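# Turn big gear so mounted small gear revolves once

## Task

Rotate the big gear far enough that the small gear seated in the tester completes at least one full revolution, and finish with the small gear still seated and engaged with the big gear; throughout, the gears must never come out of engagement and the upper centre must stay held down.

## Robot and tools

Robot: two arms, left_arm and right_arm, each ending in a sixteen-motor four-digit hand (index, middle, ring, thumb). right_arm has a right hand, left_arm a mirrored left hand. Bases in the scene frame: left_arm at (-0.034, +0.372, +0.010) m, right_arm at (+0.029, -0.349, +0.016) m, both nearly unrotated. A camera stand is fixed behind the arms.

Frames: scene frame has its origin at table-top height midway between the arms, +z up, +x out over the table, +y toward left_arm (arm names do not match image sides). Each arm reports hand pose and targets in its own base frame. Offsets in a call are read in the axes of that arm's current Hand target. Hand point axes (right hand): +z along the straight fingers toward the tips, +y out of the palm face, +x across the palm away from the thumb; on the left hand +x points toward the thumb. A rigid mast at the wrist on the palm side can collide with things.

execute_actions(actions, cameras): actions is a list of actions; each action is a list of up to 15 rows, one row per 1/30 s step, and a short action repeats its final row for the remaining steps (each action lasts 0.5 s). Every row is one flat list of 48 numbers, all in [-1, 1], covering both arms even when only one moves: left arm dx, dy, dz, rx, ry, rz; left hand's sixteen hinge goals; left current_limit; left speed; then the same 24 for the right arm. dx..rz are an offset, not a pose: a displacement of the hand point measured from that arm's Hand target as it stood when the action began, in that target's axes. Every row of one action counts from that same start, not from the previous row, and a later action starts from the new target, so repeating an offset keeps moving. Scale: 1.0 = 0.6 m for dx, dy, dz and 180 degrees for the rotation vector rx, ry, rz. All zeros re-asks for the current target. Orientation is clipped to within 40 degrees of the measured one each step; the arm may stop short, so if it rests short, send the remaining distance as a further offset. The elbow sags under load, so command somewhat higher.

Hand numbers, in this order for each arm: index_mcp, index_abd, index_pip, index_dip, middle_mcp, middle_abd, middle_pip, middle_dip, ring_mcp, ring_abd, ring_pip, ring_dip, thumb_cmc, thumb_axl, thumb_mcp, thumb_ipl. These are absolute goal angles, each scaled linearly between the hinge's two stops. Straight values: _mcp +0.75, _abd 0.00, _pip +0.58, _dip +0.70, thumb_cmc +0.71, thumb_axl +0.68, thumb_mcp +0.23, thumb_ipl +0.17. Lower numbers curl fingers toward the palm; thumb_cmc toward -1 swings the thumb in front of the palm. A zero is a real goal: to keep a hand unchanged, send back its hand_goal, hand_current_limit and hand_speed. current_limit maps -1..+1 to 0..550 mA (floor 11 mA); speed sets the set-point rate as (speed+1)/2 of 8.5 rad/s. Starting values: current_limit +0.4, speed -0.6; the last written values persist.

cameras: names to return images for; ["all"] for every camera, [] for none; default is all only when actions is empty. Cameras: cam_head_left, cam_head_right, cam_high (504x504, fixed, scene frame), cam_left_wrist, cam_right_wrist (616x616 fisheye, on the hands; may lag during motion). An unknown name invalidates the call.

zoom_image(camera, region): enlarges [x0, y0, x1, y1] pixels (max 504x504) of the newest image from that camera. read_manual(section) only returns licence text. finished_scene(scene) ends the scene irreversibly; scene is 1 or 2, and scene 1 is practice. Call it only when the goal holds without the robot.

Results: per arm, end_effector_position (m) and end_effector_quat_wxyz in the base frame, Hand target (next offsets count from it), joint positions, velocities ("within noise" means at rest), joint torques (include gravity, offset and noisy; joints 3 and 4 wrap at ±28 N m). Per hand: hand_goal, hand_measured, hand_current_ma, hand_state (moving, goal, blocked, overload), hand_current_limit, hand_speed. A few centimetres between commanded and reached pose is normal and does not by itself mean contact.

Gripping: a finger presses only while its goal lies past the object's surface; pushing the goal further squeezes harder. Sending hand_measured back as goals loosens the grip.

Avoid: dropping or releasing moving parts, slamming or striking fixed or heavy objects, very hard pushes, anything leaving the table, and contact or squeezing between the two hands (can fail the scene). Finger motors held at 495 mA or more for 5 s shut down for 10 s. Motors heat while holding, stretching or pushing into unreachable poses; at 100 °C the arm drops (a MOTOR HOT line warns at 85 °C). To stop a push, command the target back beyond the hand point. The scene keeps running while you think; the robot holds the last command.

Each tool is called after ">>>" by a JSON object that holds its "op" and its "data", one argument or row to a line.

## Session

>>> {"op": "execute_actions", "data": {
  "actions": []
}}

>>> {"op": "zoom_image", "data": {
  "camera": "cam_high",
  "region": [150, 180, 350, 380]
}}

>>> {"op": "zoom_image", "data": {
  "camera": "cam_head_left",
  "region": [150, 170, 350, 370]
}}

Scene clock: 0.00 s.
left_arm: end_effector_position=(+0.1903, +0.1238, +0.1284) hand_goal=(+0.754, +0.000, +0.576, +0.696, +0.754, +0.000, +0.576, +0.696, +0.754, +0.000, +0.576, +0.696, +0.714, +0.678, +0.226, +0.168) hand_measured=(+0.754, +0.000, +0.576, +0.696, +0.754, +0.000, +0.576, +0.696, +0.754, +0.000, +0.576, +0.696, +0.714, +0.678, +0.226, +0.168) hand_current_ma=(+0, +0, +0, +0, +0, +0, +0, +0, +0, +0, +0, +0, +0, +0, +0, +0) hand_state=(goal, goal, goal, goal, goal, goal, goal, goal, goal, goal, goal, goal, goal, goal, goal, goal) hand_current_limit=0.40 hand_speed=-0.60 end_effector_quat_wxyz=(-0.096, +0.878, +0.468, -0.039) | right_arm: end_effector_position=(+0.6432, +0.3424, +0.3389) hand_goal=(+0.754, +0.000, +0.576, +0.696, +0.754, +0.000, +0.576, +0.696, +0.754, +0.000, +0.576, +0.696, +0.714, +0.678, +0.226, +0.168) hand_measured=(+0.754, +0.000, +0.576, +0.696, +0.754, +0.000, +0.576, +0.696, +0.754, +0.000, +0.576, +0.696, +0.714, +0.678, +0.226, +0.168) hand_current_ma=(+0, +0, +0, +0, +0, +0, +0, +0, +0, +0, +0, +0, +0, +0, +0, +0) hand_state=(goal, goal, goal, goal, goal, goal, goal, goal, goal, goal, goal, goal, goal, goal, goal, goal) hand_current_limit=0.40 hand_speed=-0.60 end_effector_quat_wxyz=(-0.274, +0.617, +0.337, +0.656)
Joint positions: left_arm=[0.758 0.817 0.649 -1.427 -0.207 1.346] | right_arm=[0.511 1.629 1.211 0.43 -0.385 1.471]
Joint velocities: within noise
Joint torques (N m): no reading
Heat: left arm: hottest shoulder 26 °C; right arm: hottest waist 28 °C.
Hand target: left_arm +0.1958, +0.1290, +0.1380; -0.100, +0.877, +0.469, -0.028 | right_arm +0.6478, +0.3450, +0.3467; -0.274, +0.611, +0.336, +0.662
camera_calibration:
cam_left_wrist: T_world_to_cam=[[-0.95411, -0.270669, 0.128111, 0.164456], [-0.0427785, 0.546619, 0.836288, -0.214919], [-0.296385, 0.79243, -0.533114, 0.151647], [0, 0, 0, 1]] pos_world=[0.192661, 0.0418227, 0.239511]
cam_right_wrist: T_world_to_cam=[[0.564386, -0.40634, -0.718579, 0.0543599], [-0.825511, -0.278367, -0.490962, 0.744315], [-0.000531, 0.870287, -0.492545, -0.00687564], [0, 0, 0, 1]] pos_world=[0.583757, 0.235265, 0.401106]

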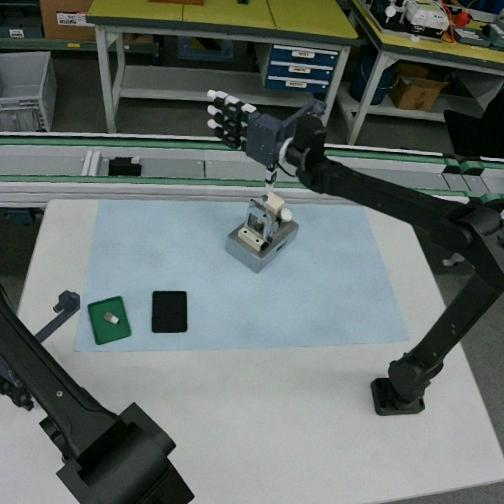

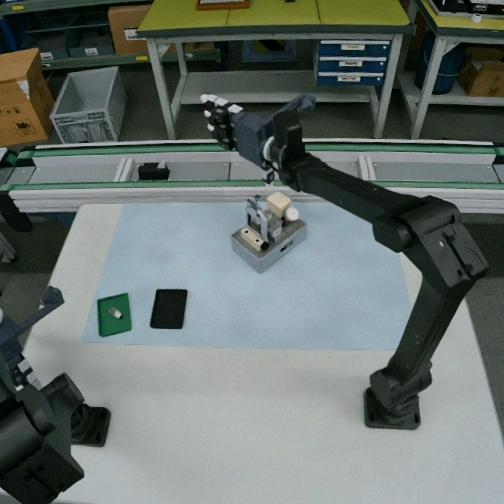

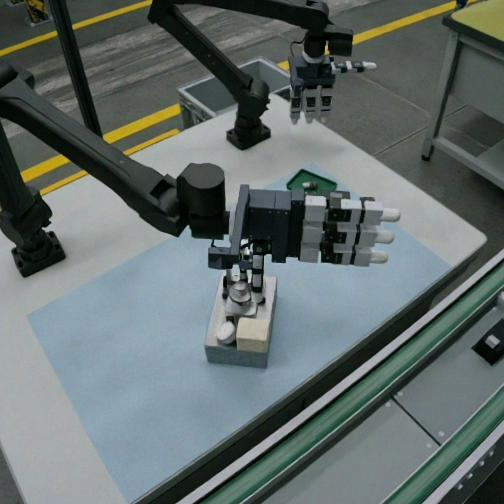

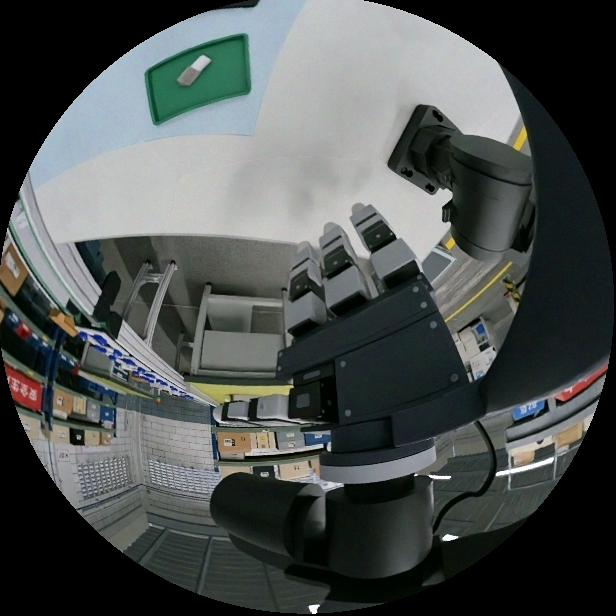

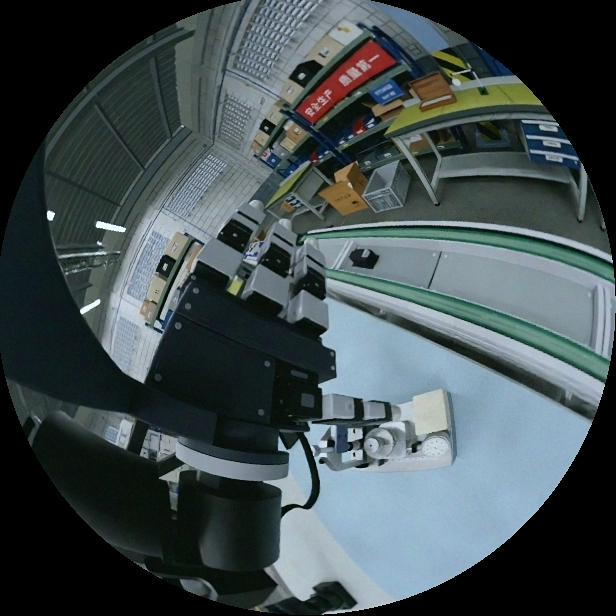

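Scaled by 2.520.

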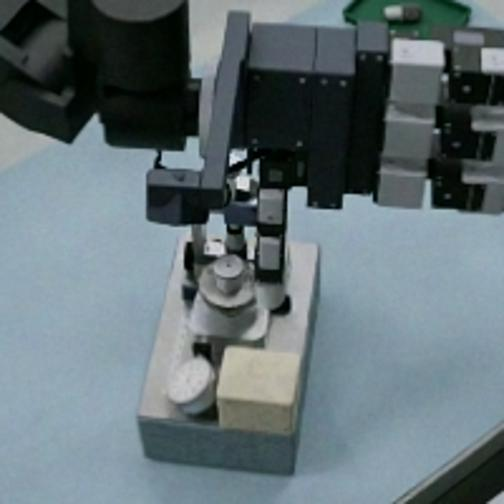

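Scaled by 2.520.

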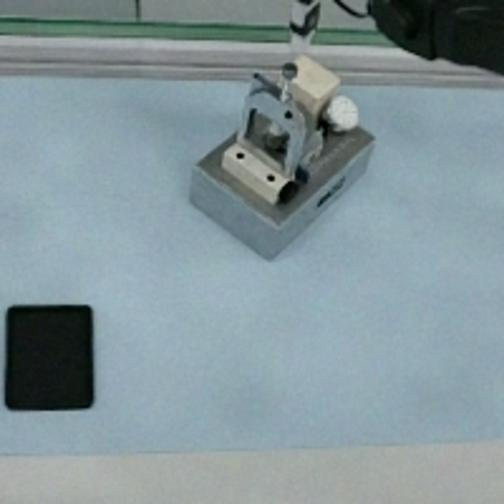

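>>> {"op": "zoom_image", "data": {
  "camera": "cam_right_wrist",
  "region": [300, 370, 460, 490]
}}

>>> {"op": "zoom_image", "data": {
  "camera": "cam_head_right",
  "region": [210, 170, 330, 290]
}}

>>> {"op": "zoom_image", "data": {
  "camera": "cam_head_left",
  "region": [210, 170, 330, 290]
}}

>>> {"op": "zoom_image", "data": {
  "camera": "cam_high",
  "region": [190, 250, 290, 370]
}}

Scaled by 3.150 from the camera's 616x616 image, which has a finer 880x880 frame.

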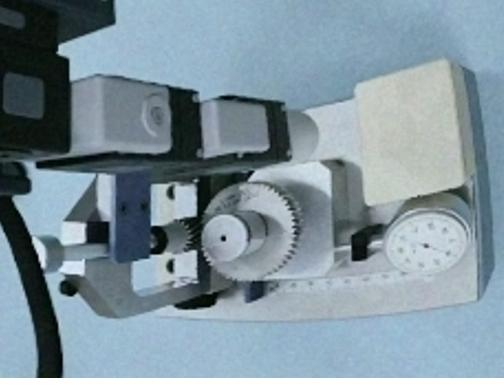

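Scaled by 4.200.

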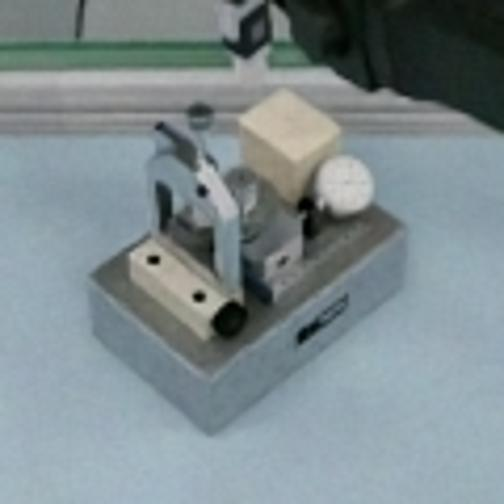

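Scaled by 4.200.

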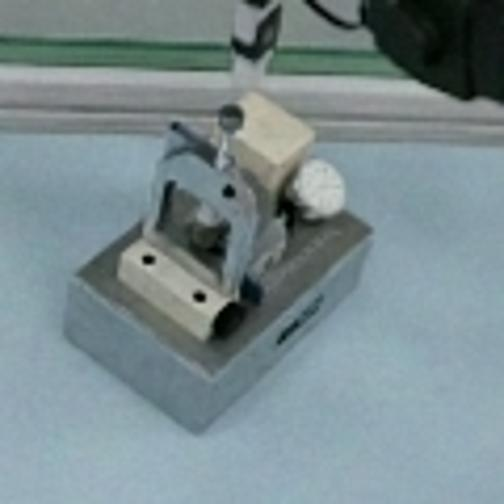

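Scaled by 4.200.

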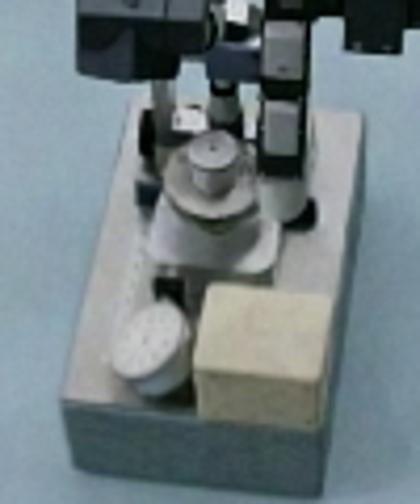

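>>> {"op": "execute_actions", "data": {
  "actions": [
    [[0,0,0,0,0,0,0.754,0,0.576,0.696,0.754,0,0.576,0.696,0.754,0,0.576,0.696,0.714,0.678,0.226,0.168,0.4,-0.6,0.083,0,0,0,0,0,-0.479,0,-0.738,0.261,-0.479,0,-0.738,0.261,0.754,0,0.576,0.696,0.714,0.678,0.226,0.168,0.5,-0.4]],
    [[0,0,0,0,0,0,0.754,0,0.576,0.696,0.754,0,0.576,0.696,0.754,0,0.576,0.696,0.714,0.678,0.226,0.168,0.4,-0.6,0.05,0,0,0,0,-0.156,-0.479,0,-0.738,0.261,-0.479,0,-0.738,0.261,0.754,0,0.576,0.696,0.714,0.678,0.226,0.168,0.5,-0.4]],
    [[0,0,0,0,0,0,0.754,0,0.576,0.696,0.754,0,0.576,0.696,0.754,0,0.576,0.696,0.714,0.678,0.226,0.168,0.4,-0.6,0.03,0.016,0,0,0,-0.156,-0.479,0,-0.738,0.261,-0.479,0,-0.738,0.261,0.754,0,0.576,0.696,0.714,0.678,0.226,0.168,0.5,-0.4]],
    [[0,0,0,0,0,0,0.754,0,0.576,0.696,0.754,0,0.576,0.696,0.754,0,0.576,0.696,0.714,0.678,0.226,0.168,0.4,-0.6,0,0,-0.075,0,-0.012,-0.156,-0.479,0,-0.738,0.261,-0.479,0,-0.738,0.261,0.754,0,0.576,0.696,0.714,0.678,0.226,0.168,0.5,-0.4]]
  ],
  "cameras": ["cam_high","cam_right_wrist"]
}}

Scene clock: 19.77 s.
left_arm: end_effector_position=(+0.1903, +0.1238, +0.1284) hand_goal=(+0.754, +0.000, +0.576, +0.696, +0.754, +0.000, +0.576, +0.696, +0.754, +0.000, +0.576, +0.696, +0.714, +0.678, +0.226, +0.168) hand_measured=(+0.752, +0.000, +0.576, +0.696, +0.752, +0.000, +0.576, +0.696, +0.752, +0.000, +0.576, +0.696, +0.714, +0.678, +0.224, +0.168) hand_current_ma=(-5, +0, +4, +0, -5, +0, +4, +0, -5, +0, +4, +0, +1, -4, -15, -2) hand_state=(goal, goal, goal, goal, goal, goal, goal, goal, goal, goal, goal, goal, goal, goal, goal, goal) hand_current_limit=0.40 hand_speed=-0.60 end_effector_quat_wxyz=(-0.096, +0.878, +0.468, -0.039) | right_arm: end_effector_position=(+0.6106, +0.3099, +0.4359) hand_goal=(-0.478, +0.000, -0.738, +0.262, -0.478, +0.000, -0.738, +0.262, +0.754, +0.000, +0.576, +0.696, +0.714, +0.678, +0.226, +0.168) hand_measured=(-0.478, +0.004, -0.738, +0.264, -0.478, +0.002, -0.738, +0.264, +0.764, +0.002, +0.576, +0.696, +0.726, +0.678, +0.226, +0.168) hand_current_ma=(+3, +10, +0, +9, +3, +9, +0, +9, +43, +8, +2, +0, +46, -3, -2, -1) hand_state=(goal, goal, goal, goal, goal, goal, goal, goal, goal, goal, goal, goal, goal, goal, goal, goal) hand_current_limit=0.50 hand_speed=-0.40 end_effector_quat_wxyz=(+0.245, +0.253, +0.661, +0.663)
Joint positions: left_arm=[0.758 0.817 0.649 -1.427 -0.207 1.346] | right_arm=[0.388 1.582 1.159 0.422 -0.463 0.011]
Joint torques (N m): left_arm=[-1.32 -3.37 9.1 0.01 -0.11 -0.02] | right_arm=[-0.56 -18.32 11.4 3.28 -0.13 -0.15]
Heat: left arm: hottest shoulder 26 °C; right arm: hottest elbow 32 °C.
Hand target: left_arm +0.1958, +0.1290, +0.1380; -0.100, +0.877, +0.469, -0.028 | right_arm +0.6093, +0.3147, +0.4453; +0.252, +0.241, +0.658, +0.668
Off the commanded pose: left_arm 0.012 m, 1 deg | right_arm 0.011 m, 2 deg.
camera_calibration:
cam_right_wrist: T_world_to_cam=[[0.615967, -0.502689, 0.606538, -0.449955], [-0.168103, -0.836082, -0.522216, 0.540972], [0.769627, 0.219707, -0.599502, -0.152783], [0, 0, 0, 1]] pos_world=[0.485682, 0.259677, 0.463824]
Images, in order (width x height): cam_high 504x504, cam_right_wrist 616x616.

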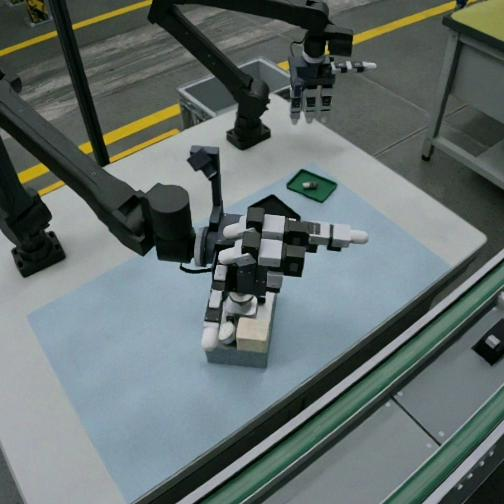

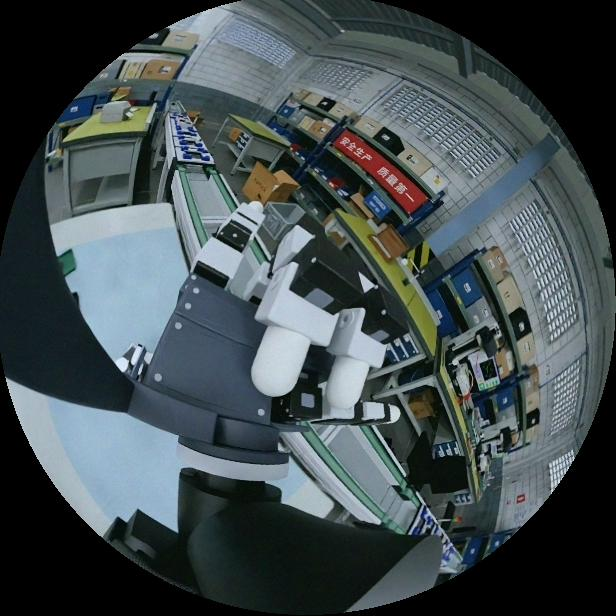

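>>> {"op": "execute_actions", "data": {
  "actions": [
    [[0,0,0,0,0,0,0.754,0,0.576,0.696,0.754,0,0.576,0.696,0.754,0,0.576,0.696,0.714,0.678,0.226,0.168,0.4,-0.6,0.0235,0,-0.08,0.1528,0,0,-0.479,0,-0.738,0.261,-0.479,0,-0.738,0.261,0.754,0,0.576,0.696,0.714,0.678,0.226,0.168,0.5,-0.4]],
    [[0,0,0,0,0,0,0.754,0,0.576,0.696,0.754,0,0.576,0.696,0.754,0,0.576,0.696,0.714,0.678,0.226,0.168,0.4,-0.6,0.0235,-0.037,-0.071,0.1528,0,0,-0.479,0,-0.738,0.261,-0.479,0,-0.738,0.261,0.754,0,0.576,0.696,0.714,0.678,0.226,0.168,0.5,-0.4]],
    [[0,0,0,0,0,0,0.754,0,0.576,0.696,0.754,0,0.576,0.696,0.754,0,0.576,0.696,0.714,0.678,0.226,0.168,0.4,-0.6,0,-0.04,0.056,0,0,0,-0.479,0,-0.738,0.261,-0.479,0,-0.738,0.261,0.754,0,0.576,0.696,0.714,0.678,0.226,0.168,0.5,-0.4]]
  ],
  "cameras": ["cam_high","cam_right_wrist"]
}}

>>> {"op": "zoom_image", "data": {
  "camera": "cam_high",
  "region": [180, 200, 320, 340]
}}

>>> {"op": "zoom_image", "data": {
  "camera": "cam_right_wrist",
  "region": [170, 140, 330, 300]
}}

Scene clock: 23.10 s.
left_arm: end_effector_position=(+0.1903, +0.1238, +0.1284) hand_goal=(+0.754, +0.000, +0.576, +0.696, +0.754, +0.000, +0.576, +0.696, +0.754, +0.000, +0.576, +0.696, +0.714, +0.678, +0.226, +0.168) hand_measured=(+0.752, +0.000, +0.576, +0.696, +0.752, +0.000, +0.576, +0.696, +0.752, +0.000, +0.576, +0.696, +0.714, +0.678, +0.224, +0.168) hand_current_ma=(-5, +0, +4, +0, -5, +0, +4, +0, -5, +0, +4, +0, +1, -4, -15, -2) hand_state=(goal, goal, goal, goal, goal, goal, goal, goal, goal, goal, goal, goal, goal, goal, goal, goal) hand_current_limit=0.40 hand_speed=-0.60 end_effector_quat_wxyz=(-0.096, +0.878, +0.468, -0.039) | right_arm: end_effector_position=(+0.5210, +0.2591, +0.3965) hand_goal=(-0.478, +0.000, -0.738, +0.262, -0.478, +0.000, -0.738, +0.262, +0.754, +0.000, +0.576, +0.696, +0.714, +0.678, +0.226, +0.168) hand_measured=(-0.474, +0.002, -0.738, +0.264, -0.474, +0.002, -0.738, +0.264, +0.760, +0.002, +0.576, +0.696, +0.722, +0.678, +0.224, +0.168) hand_current_ma=(+16, +9, -3, +8, +19, +9, -3, +8, +26, +6, +3, +0, +36, -3, -15, -2) hand_state=(goal, goal, goal, goal, goal, goal, goal, goal, goal, goal, goal, goal, goal, goal, goal, goal) hand_current_limit=0.50 hand_speed=-0.40 end_effector_quat_wxyz=(+0.103, +0.335, +0.892, +0.284)
Joint positions: left_arm=[0.758 0.817 0.649 -1.427 -0.207 1.346] | right_arm=[0.356 1.337 1.437 -1.118 -0.283 -0.414]
Joint torques (N m): left_arm=[-1.14 -3.19 9.13 0.01 -0.11 -0.02] | right_arm=[-1.03 -13.39 11.25 2.61 -0.22 -0.12]
Heat: left arm: hottest shoulder 26 °C; right arm: hottest elbow 32 °C.
Hand target: left_arm +0.1958, +0.1290, +0.1380; -0.100, +0.877, +0.469, -0.028 | right_arm +0.5258, +0.2604, +0.4020; +0.112, +0.330, +0.892, +0.288
Off the commanded pose: left_arm 0.012 m, 1 deg | right_arm 0.007 m, 1 deg.
camera_calibration:
cam_right_wrist: T_world_to_cam=[[0.936303, -0.127902, 0.327073, -0.549604], [-0.232002, -0.924435, 0.302646, 0.192039], [0.263649, -0.35925, -0.895225, 0.434509], [0, 0, 0, 1]] pos_world=[0.444592, 0.26333, 0.510624]
Images, in order (width x height): cam_high 504x504, cam_right_wrist 616x616.

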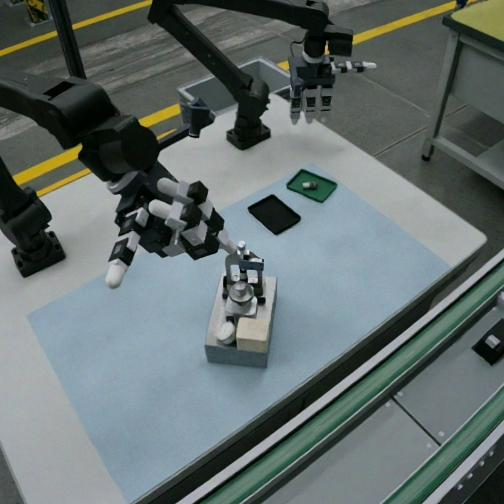

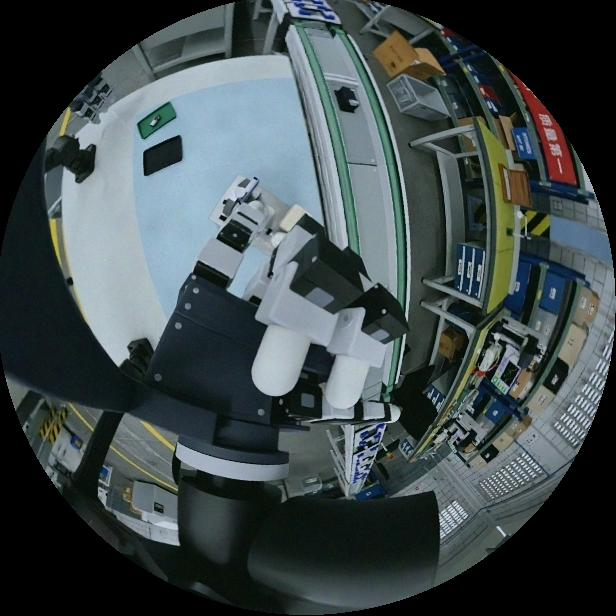

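Scaled by 3.600.

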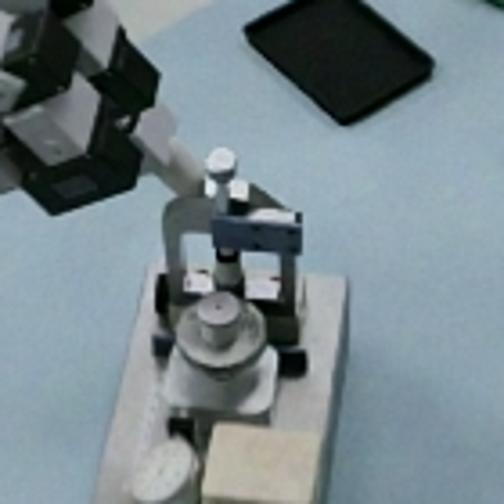

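Scaled by 3.150 from the camera's 616x616 image, which has a finer 880x880 frame.

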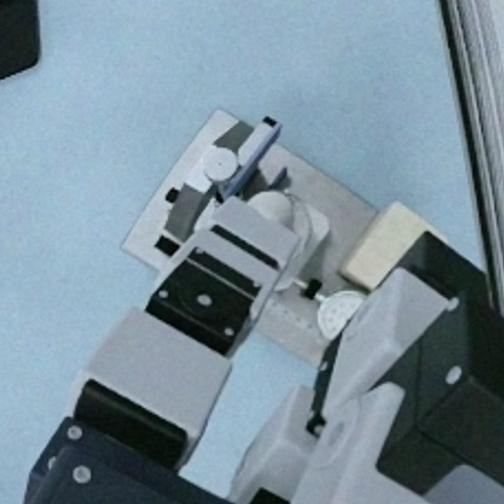

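>>> {"op": "execute_actions", "data": {
  "actions": [
    [[0,0,0,0,0,0,0.754,0,0.576,0.696,0.754,0,0.576,0.696,0.754,0,0.576,0.696,0.714,0.678,0.226,0.168,0.4,-0.6,-0.02,-0.0738,0.0907,0,0,0,-0.479,0,-0.738,0.261,-0.479,0,-0.738,0.261,0.754,0,0.576,0.696,0.714,0.678,0.226,0.168,0.5,-0.4]]
  ],
  "cameras": ["cam_high","cam_right_wrist","cam_head_right"]
}}

>>> {"op": "zoom_image", "data": {
  "camera": "cam_high",
  "region": [190, 230, 290, 330]
}}

>>> {"op": "zoom_image", "data": {
  "camera": "cam_right_wrist",
  "region": [190, 130, 310, 250]
}}

>>> {"op": "zoom_image", "data": {
  "camera": "cam_head_right",
  "region": [220, 170, 320, 270]
}}

Scene clock: 30.27 s.
left_arm: end_effector_position=(+0.1903, +0.1238, +0.1284) hand_goal=(+0.754, +0.000, +0.576, +0.696, +0.754, +0.000, +0.576, +0.696, +0.754, +0.000, +0.576, +0.696, +0.714, +0.678, +0.226, +0.168) hand_measured=(+0.752, +0.000, +0.576, +0.696, +0.752, +0.000, +0.576, +0.696, +0.752, +0.000, +0.576, +0.696, +0.714, +0.678, +0.224, +0.168) hand_current_ma=(-5, +0, +4, +0, -5, +0, +4, +0, -5, +0, +4, +0, +1, -4, -15, -2) hand_state=(goal, goal, goal, goal, goal, goal, goal, goal, goal, goal, goal, goal, goal, goal, goal, goal) hand_current_limit=0.40 hand_speed=-0.60 end_effector_quat_wxyz=(-0.096, +0.878, +0.468, -0.039) | right_arm: end_effector_position=(+0.5279, +0.2478, +0.3205) hand_goal=(-0.478, +0.000, -0.738, +0.262, -0.478, +0.000, -0.738, +0.262, +0.754, +0.000, +0.576, +0.696, +0.714, +0.678, +0.226, +0.168) hand_measured=(-0.474, +0.002, -0.738, +0.264, -0.474, +0.002, -0.738, +0.264, +0.758, +0.002, +0.576, +0.696, +0.720, +0.678, +0.224, +0.168) hand_current_ma=(+17, +9, -3, +8, +20, +9, -3, +8, +16, +5, +3, +0, +21, -3, -15, -2) hand_state=(goal, goal, goal, goal, goal, goal, goal, goal, goal, goal, goal, goal, goal, goal, goal, goal) hand_current_limit=0.50 hand_speed=-0.40 end_effector_quat_wxyz=(+0.100, +0.337, +0.893, +0.280)
Joint positions: left_arm=[0.758 0.817 0.649 -1.427 -0.207 1.346] | right_arm=[0.327 1.349 1.255 -0.943 -0.296 -0.441]
Joint torques (N m): left_arm=[-1.26 -3.43 9.1 0.01 -0.12 -0.02] | right_arm=[-0.73 -14.1 11.59 2.55 -0.39 -0.12]
Heat: left arm: hottest shoulder 26 °C; right arm: hottest elbow 33 °C.
Hand target: left_arm +0.1958, +0.1290, +0.1380; -0.100, +0.877, +0.469, -0.028 | right_arm +0.5329, +0.2492, +0.3321; +0.112, +0.330, +0.892, +0.288
Off the commanded pose: left_arm 0.012 m, 1 deg | right_arm 0.013 m, 2 deg.
camera_calibration:
cam_right_wrist: T_world_to_cam=[[0.939085, -0.127483, 0.319168, -0.531668], [-0.230509, -0.922443, 0.30978, 0.202586], [0.254923, -0.364481, -0.895638, 0.366671], [0, 0, 0, 1]] pos_world=[0.452506, 0.25274, 0.435339]
Images, in order (width x height): cam_head_right 504x504, cam_high 504x504, cam_right_wrist 616x616.

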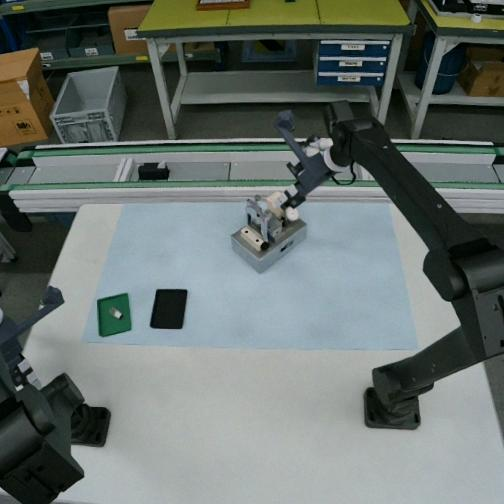

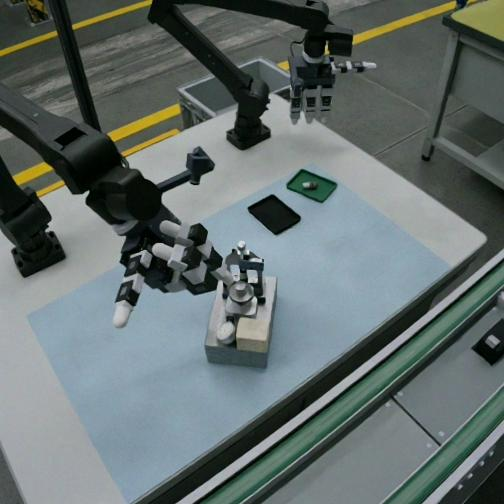

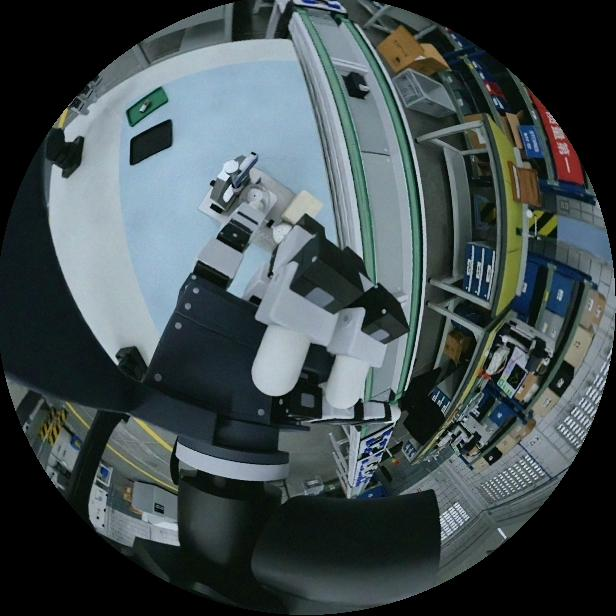

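Scaled by 5.040.

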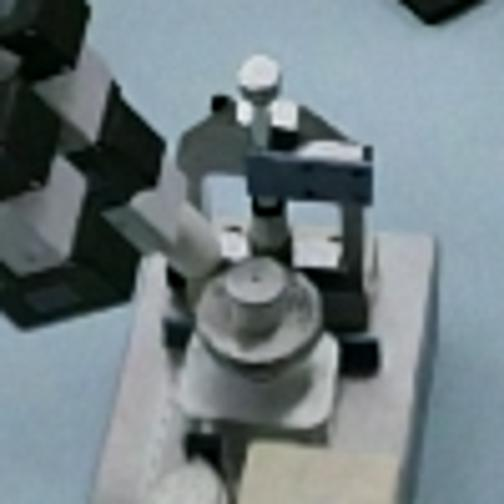

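Scaled by 4.200 from the camera's 616x616 image, which has a finer 880x880 frame.

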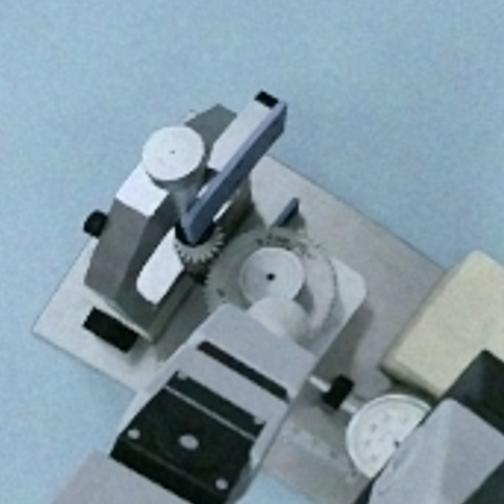

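Scaled by 5.040.

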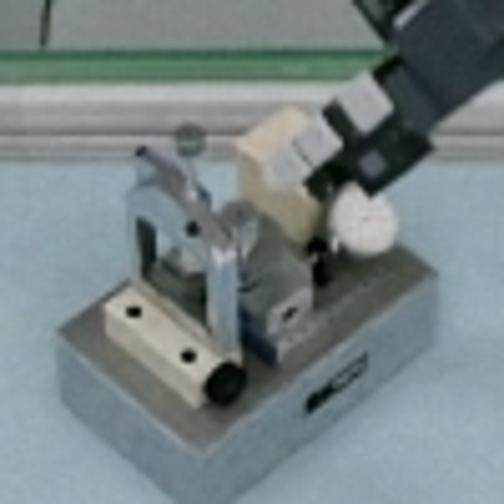

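>>> {"op": "execute_actions", "data": {
  "actions": [
    [[0,0,0,0,0,0,0.754,0,0.576,0.696,0.754,0,0.576,0.696,0.754,0,0.576,0.696,0.714,0.678,0.226,0.168,0.4,-0.6,-0.0117,-0.0335,0.0682,0,0,0,-0.479,0,-0.738,0.261,-0.479,0,-0.738,0.261,0.754,0,0.576,0.696,0.714,0.678,0.226,0.168,0.7,-0.6]]
  ],
  "cameras": ["cam_high","cam_right_wrist"]
}}

>>> {"op": "zoom_image", "data": {
  "camera": "cam_high",
  "region": [190, 230, 290, 330]
}}

>>> {"op": "zoom_image", "data": {
  "camera": "cam_right_wrist",
  "region": [190, 130, 310, 250]
}}

Scene clock: 35.97 s.
left_arm: end_effector_position=(+0.1903, +0.1238, +0.1284) hand_goal=(+0.754, +0.000, +0.576, +0.696, +0.754, +0.000, +0.576, +0.696, +0.754, +0.000, +0.576, +0.696, +0.714, +0.678, +0.226, +0.168) hand_measured=(+0.752, +0.000, +0.576, +0.696, +0.752, +0.000, +0.576, +0.696, +0.752, +0.000, +0.576, +0.696, +0.714, +0.678, +0.224, +0.168) hand_current_ma=(-5, +0, +4, +0, -5, +0, +4, +0, -5, +0, +4, +0, +1, -4, -15, -2) hand_state=(goal, goal, goal, goal, goal, goal, goal, goal, goal, goal, goal, goal, goal, goal, goal, goal) hand_current_limit=0.40 hand_speed=-0.60 end_effector_quat_wxyz=(-0.096, +0.878, +0.468, -0.039) | right_arm: end_effector_position=(+0.5368, +0.2512, +0.2904) hand_goal=(-0.478, +0.000, -0.738, +0.262, -0.478, +0.000, -0.738, +0.262, +0.754, +0.000, +0.576, +0.696, +0.714, +0.678, +0.226, +0.168) hand_measured=(-0.474, +0.002, -0.738, +0.264, -0.474, +0.002, -0.738, +0.264, +0.760, +0.004, +0.578, +0.696, +0.720, +0.678, +0.224, +0.168) hand_current_ma=(+17, +9, -3, +8, +20, +9, -3, +8, +21, +13, +4, +0, +23, -3, -15, -2) hand_state=(goal, goal, goal, goal, goal, goal, goal, goal, goal, goal, goal, goal, goal, goal, goal, goal) hand_current_limit=0.70 hand_speed=-0.60 end_effector_quat_wxyz=(+0.109, +0.332, +0.892, +0.288)
Joint positions: left_arm=[0.758 0.817 0.649 -1.427 -0.207 1.346] | right_arm=[0.326 1.378 1.19 -0.825 -0.299 -0.446]
Joint torques (N m): left_arm=[-1.2 -3.31 9.11 0.02 -0.11 0] | right_arm=[-1.44 -13.1 10.56 2.63 -0.43 -0.12]
Heat: left arm: hottest shoulder 26 °C; right arm: hottest elbow 33 °C.
Hand target: left_arm +0.1958, +0.1290, +0.1380; -0.100, +0.877, +0.469, -0.028 | right_arm +0.5436, +0.2504, +0.2872; +0.112, +0.330, +0.892, +0.288
Off the commanded pose: left_arm 0.012 m, 1 deg | right_arm 0.008 m, 0 deg.
camera_calibration:
cam_right_wrist: T_world_to_cam=[[0.931623, -0.125481, 0.341077, -0.532912], [-0.233466, -0.925875, 0.297066, 0.223272], [0.278519, -0.356383, -0.891862, 0.322886], [0, 0, 0, 1]] pos_world=[0.45867, 0.254923, 0.403407]
Images, in order (width x height): cam_high 504x504, cam_right_wrist 616x616.

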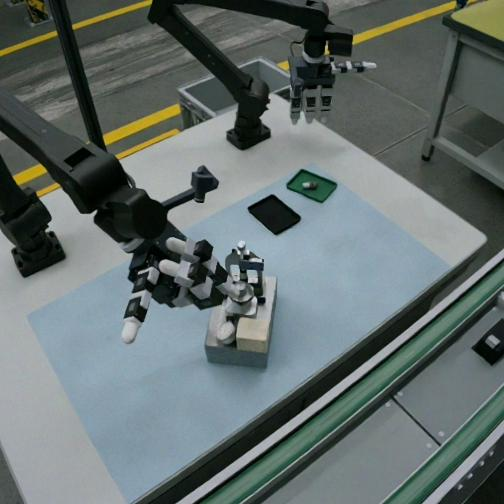

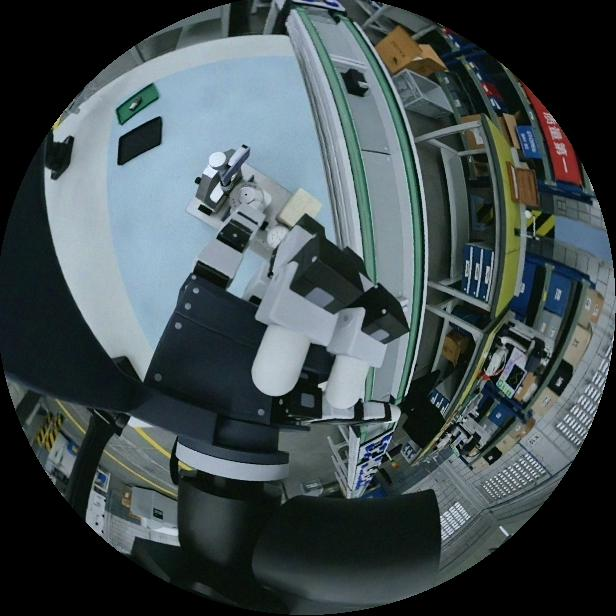

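Scaled by 5.040.

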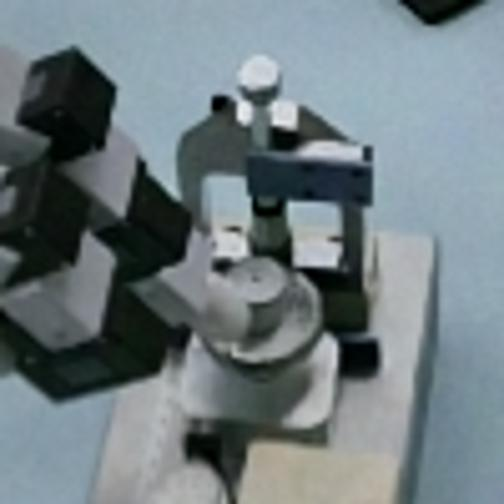

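Scaled by 4.200 from the camera's 616x616 image, which has a finer 880x880 frame.

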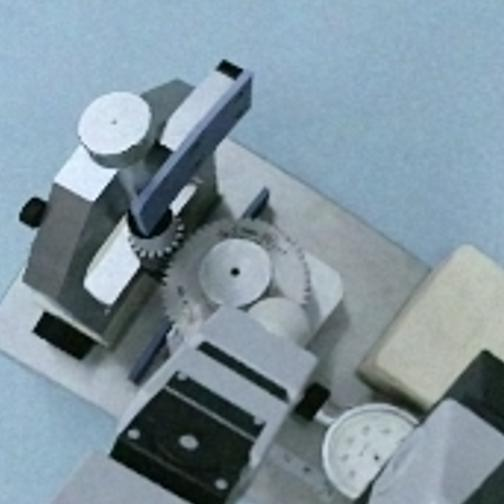

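>>> {"op": "execute_actions", "data": {
  "actions": [
    [[0,0,0,0,0,0,0.754,0,0.576,0.696,0.754,0,0.576,0.696,0.754,0,0.576,0.696,0.714,0.678,0.226,0.168,0.4,-0.6,0,-0.0373,0.0532,0,0,0,-0.479,0,-0.738,0.261,-0.479,0,-0.738,0.261,0.754,-0.02,0.576,0.696,0.714,0.678,0.226,0.168,0.7,-0.6]],
    [[0,0,0,0,0,0,0.754,0,0.576,0.696,0.754,0,0.576,0.696,0.754,0,0.576,0.696,0.714,0.678,0.226,0.168,0.4,-0.6,0,0.0245,0.0172,0,0,0,-0.479,0,-0.738,0.261,-0.479,0,-0.738,0.261,0.754,-0.05,0.576,0.696,0.714,0.678,0.226,0.168,0.7,-0.6]]
  ],
  "cameras": ["cam_high","cam_right_wrist"]
}}

>>> {"op": "zoom_image", "data": {
  "camera": "cam_high",
  "region": [190, 230, 290, 330]
}}

>>> {"op": "zoom_image", "data": {
  "camera": "cam_right_wrist",
  "region": [190, 130, 310, 250]
}}

Scene clock: 40.30 s.
left_arm: end_effector_position=(+0.1903, +0.1238, +0.1284) hand_goal=(+0.754, +0.000, +0.576, +0.696, +0.754, +0.000, +0.576, +0.696, +0.754, +0.000, +0.576, +0.696, +0.714, +0.678, +0.226, +0.168) hand_measured=(+0.752, +0.000, +0.576, +0.696, +0.752, +0.000, +0.576, +0.696, +0.752, +0.000, +0.576, +0.696, +0.714, +0.678, +0.224, +0.168) hand_current_ma=(-5, +0, +4, +0, -5, +0, +4, +0, -5, +0, +4, +0, +1, -4, -15, -2) hand_state=(goal, goal, goal, goal, goal, goal, goal, goal, goal, goal, goal, goal, goal, goal, goal, goal) hand_current_limit=0.40 hand_speed=-0.60 end_effector_quat_wxyz=(-0.096, +0.878, +0.468, -0.039) | right_arm: end_effector_position=(+0.5446, +0.2551, +0.2713) hand_goal=(-0.478, +0.000, -0.738, +0.262, -0.478, +0.000, -0.738, +0.262, +0.754, -0.050, +0.576, +0.696, +0.714, +0.678, +0.226, +0.168) hand_measured=(-0.474, +0.002, -0.738, +0.264, -0.472, +0.002, -0.738, +0.264, +0.724, -0.058, +0.554, +0.686, +0.720, +0.678, +0.222, +0.168) hand_current_ma=(+19, +9, -3, +8, +23, +9, -3, +8, -143, -31, -90, -39, +26, -3, -15, -2) hand_state=(goal, goal, goal, goal, goal, goal, goal, goal, blocked, goal, blocked, goal, goal, goal, goal, goal) hand_current_limit=0.70 hand_speed=-0.60 end_effector_quat_wxyz=(+0.124, +0.327, +0.887, +0.301)
Joint positions: left_arm=[0.758 0.817 0.649 -1.427 -0.207 1.346] | right_arm=[0.328 1.4 1.138 -0.707 -0.3 -0.443]
Joint torques (N m): left_arm=[-1.26 -3.19 9.09 0.01 -0.1 -0.01] | right_arm=[-0.15 -9.76 11.54 2.29 0.16 0.02]
Heat: left arm: hottest shoulder 26 °C; right arm: hottest elbow 34 °C.
Hand target: left_arm +0.1958, +0.1290, +0.1380; -0.100, +0.877, +0.469, -0.028 | right_arm +0.5561, +0.2641, +0.2484; +0.112, +0.330, +0.892, +0.288
Off the commanded pose: left_arm 0.012 m, 1 deg | right_arm 0.027 m, 2 deg.
camera_calibration:
cam_right_wrist: T_world_to_cam=[[0.91763, -0.131076, 0.375198, -0.533412], [-0.2444, -0.930556, 0.272642, 0.248049], [0.313406, -0.341883, -0.885942, 0.280766], [0, 0, 0, 1]] pos_world=[0.462105, 0.256895, 0.381249]
Images, in order (width x height): cam_high 504x504, cam_right_wrist 616x616.

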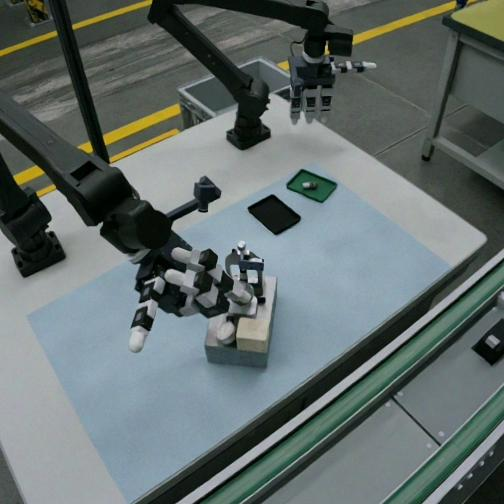

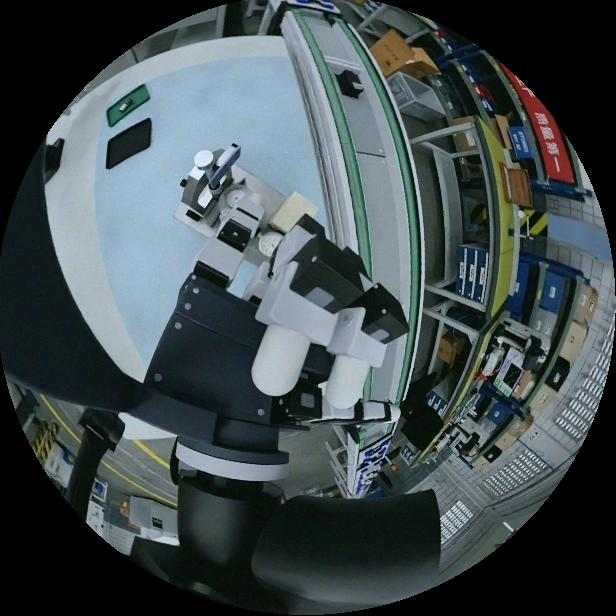

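Scaled by 5.040.

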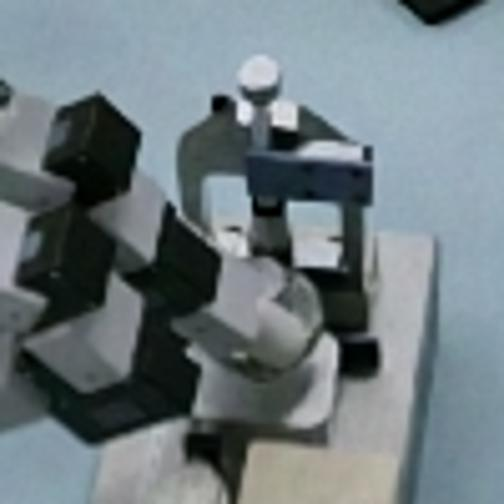

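Scaled by 4.200 from the camera's 616x616 image, which has a finer 880x880 frame.

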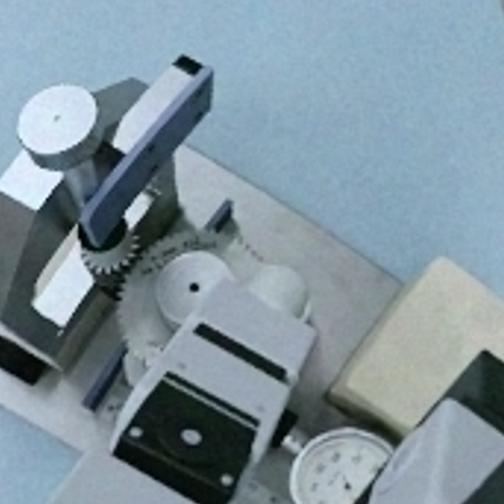

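>>> {"op": "execute_actions", "data": {
  "actions": [
    [[0,0,0,0,0,0,0.754,0,0.576,0.696,0.754,0,0.576,0.696,0.754,0,0.576,0.696,0.714,0.678,0.226,0.168,0.4,-0.6,0,0.0287,-0.041,0,0,0,-0.479,0,-0.738,0.261,-0.479,0,-0.738,0.261,0.754,-0.02,0.576,0.696,0.714,0.678,0.226,0.168,0.7,-0.6]],
    [[0,0,0,0,0,0,0.754,0,0.576,0.696,0.754,0,0.576,0.696,0.754,0,0.576,0.696,0.714,0.678,0.226,0.168,0.4,-0.6,0,-0.0437,-0.0306,0,0,0,-0.479,0,-0.738,0.261,-0.479,0,-0.738,0.261,0.754,-0.02,0.576,0.696,0.714,0.678,0.226,0.168,0.7,-0.6]],
    [[0,0,0,0,0,0,0.754,0,0.576,0.696,0.754,0,0.576,0.696,0.754,0,0.576,0.696,0.714,0.678,0.226,0.168,0.4,-0.6,0,-0.0268,0.0382,0,0,0,-0.479,0,-0.738,0.261,-0.479,0,-0.738,0.261,0.754,-0.03,0.576,0.696,0.714,0.678,0.226,0.168,0.7,-0.6]]
  ],
  "cameras": ["cam_high","cam_right_wrist"]
}}

>>> {"op": "zoom_image", "data": {
  "camera": "cam_high",
  "region": [190, 230, 290, 330]
}}

>>> {"op": "zoom_image", "data": {
  "camera": "cam_right_wrist",
  "region": [190, 130, 310, 250]
}}

Scene clock: 45.37 s.
left_arm: end_effector_position=(+0.1903, +0.1238, +0.1284) hand_goal=(+0.754, +0.000, +0.576, +0.696, +0.754, +0.000, +0.576, +0.696, +0.754, +0.000, +0.576, +0.696, +0.714, +0.678, +0.226, +0.168) hand_measured=(+0.752, +0.000, +0.576, +0.696, +0.752, +0.000, +0.576, +0.696, +0.752, +0.000, +0.576, +0.696, +0.714, +0.678, +0.224, +0.168) hand_current_ma=(-5, +0, +4, +0, -5, +0, +4, +0, -5, +0, +4, +0, +1, -4, -15, -2) hand_state=(goal, goal, goal, goal, goal, goal, goal, goal, goal, goal, goal, goal, goal, goal, goal, goal) hand_current_limit=0.40 hand_speed=-0.60 end_effector_quat_wxyz=(-0.096, +0.878, +0.468, -0.039) | right_arm: end_effector_position=(+0.5373, +0.2386, +0.2680) hand_goal=(-0.478, +0.000, -0.738, +0.262, -0.478, +0.000, -0.738, +0.262, +0.754, -0.030, +0.576, +0.696, +0.714, +0.678, +0.226, +0.168) hand_measured=(-0.474, +0.002, -0.738, +0.264, -0.472, +0.002, -0.738, +0.264, +0.726, -0.008, +0.556, +0.688, +0.720, +0.678, +0.222, +0.168) hand_current_ma=(+19, +9, -3, +8, +23, +9, -3, +8, -133, +83, -82, -36, +26, -3, -15, -2) hand_state=(goal, goal, goal, goal, goal, goal, goal, goal, blocked, blocked, goal, goal, goal, goal, goal, goal) hand_current_limit=0.70 hand_speed=-0.60 end_effector_quat_wxyz=(+0.122, +0.332, +0.887, +0.298)
Joint positions: left_arm=[0.758 0.817 0.649 -1.427 -0.207 1.346] | right_arm=[0.3 1.372 1.107 -0.718 -0.311 -0.461]
Joint torques (N m): left_arm=[-1.2 -3.37 9.1 0.01 -0.11 -0.02] | right_arm=[-0.79 -12.75 8.57 2.14 -0.32 -0.13]
Heat: left arm: hottest shoulder 26 °C; right arm: hottest elbow 34 °C.
Hand target: left_arm +0.1958, +0.1290, +0.1380; -0.100, +0.877, +0.469, -0.028 | right_arm +0.5351, +0.2399, +0.2499; +0.112, +0.330, +0.892, +0.288
Off the commanded pose: left_arm 0.012 m, 1 deg | right_arm 0.018 m, 2 deg.
camera_calibration:
cam_right_wrist: T_world_to_cam=[[0.919445, -0.137356, 0.368448, -0.525291], [-0.249874, -0.927588, 0.277746, 0.232839], [0.303618, -0.347438, -0.887188, 0.281438], [0, 0, 0, 1]] pos_world=[0.455707, 0.241609, 0.378561]
Images, in order (width x height): cam_high 504x504, cam_right_wrist 616x616.

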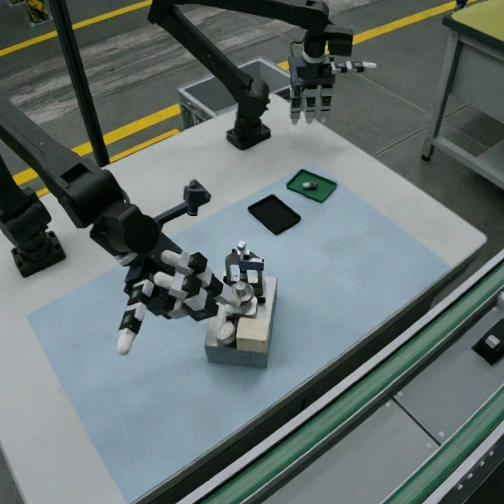

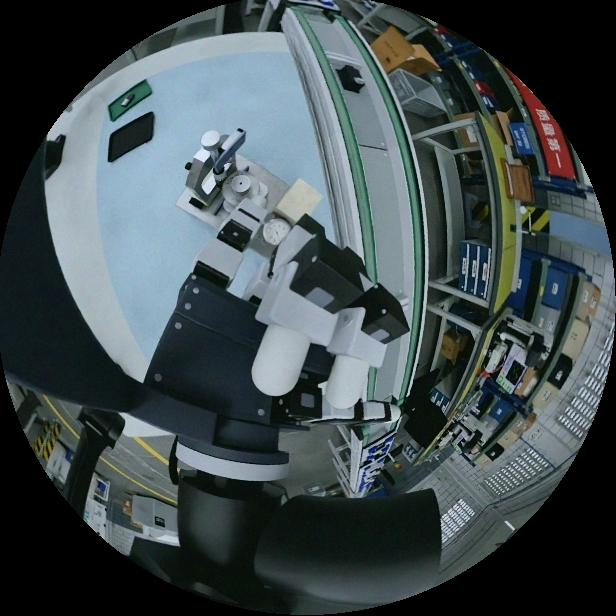

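Scaled by 5.040.

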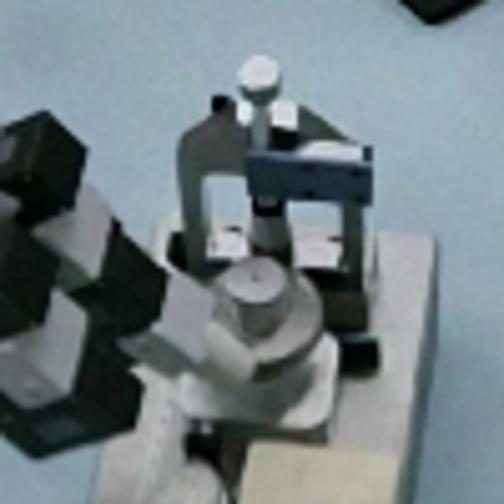

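Scaled by 4.200 from the camera's 616x616 image, which has a finer 880x880 frame.

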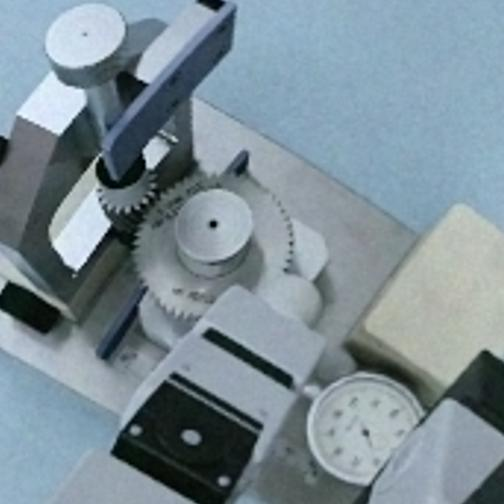

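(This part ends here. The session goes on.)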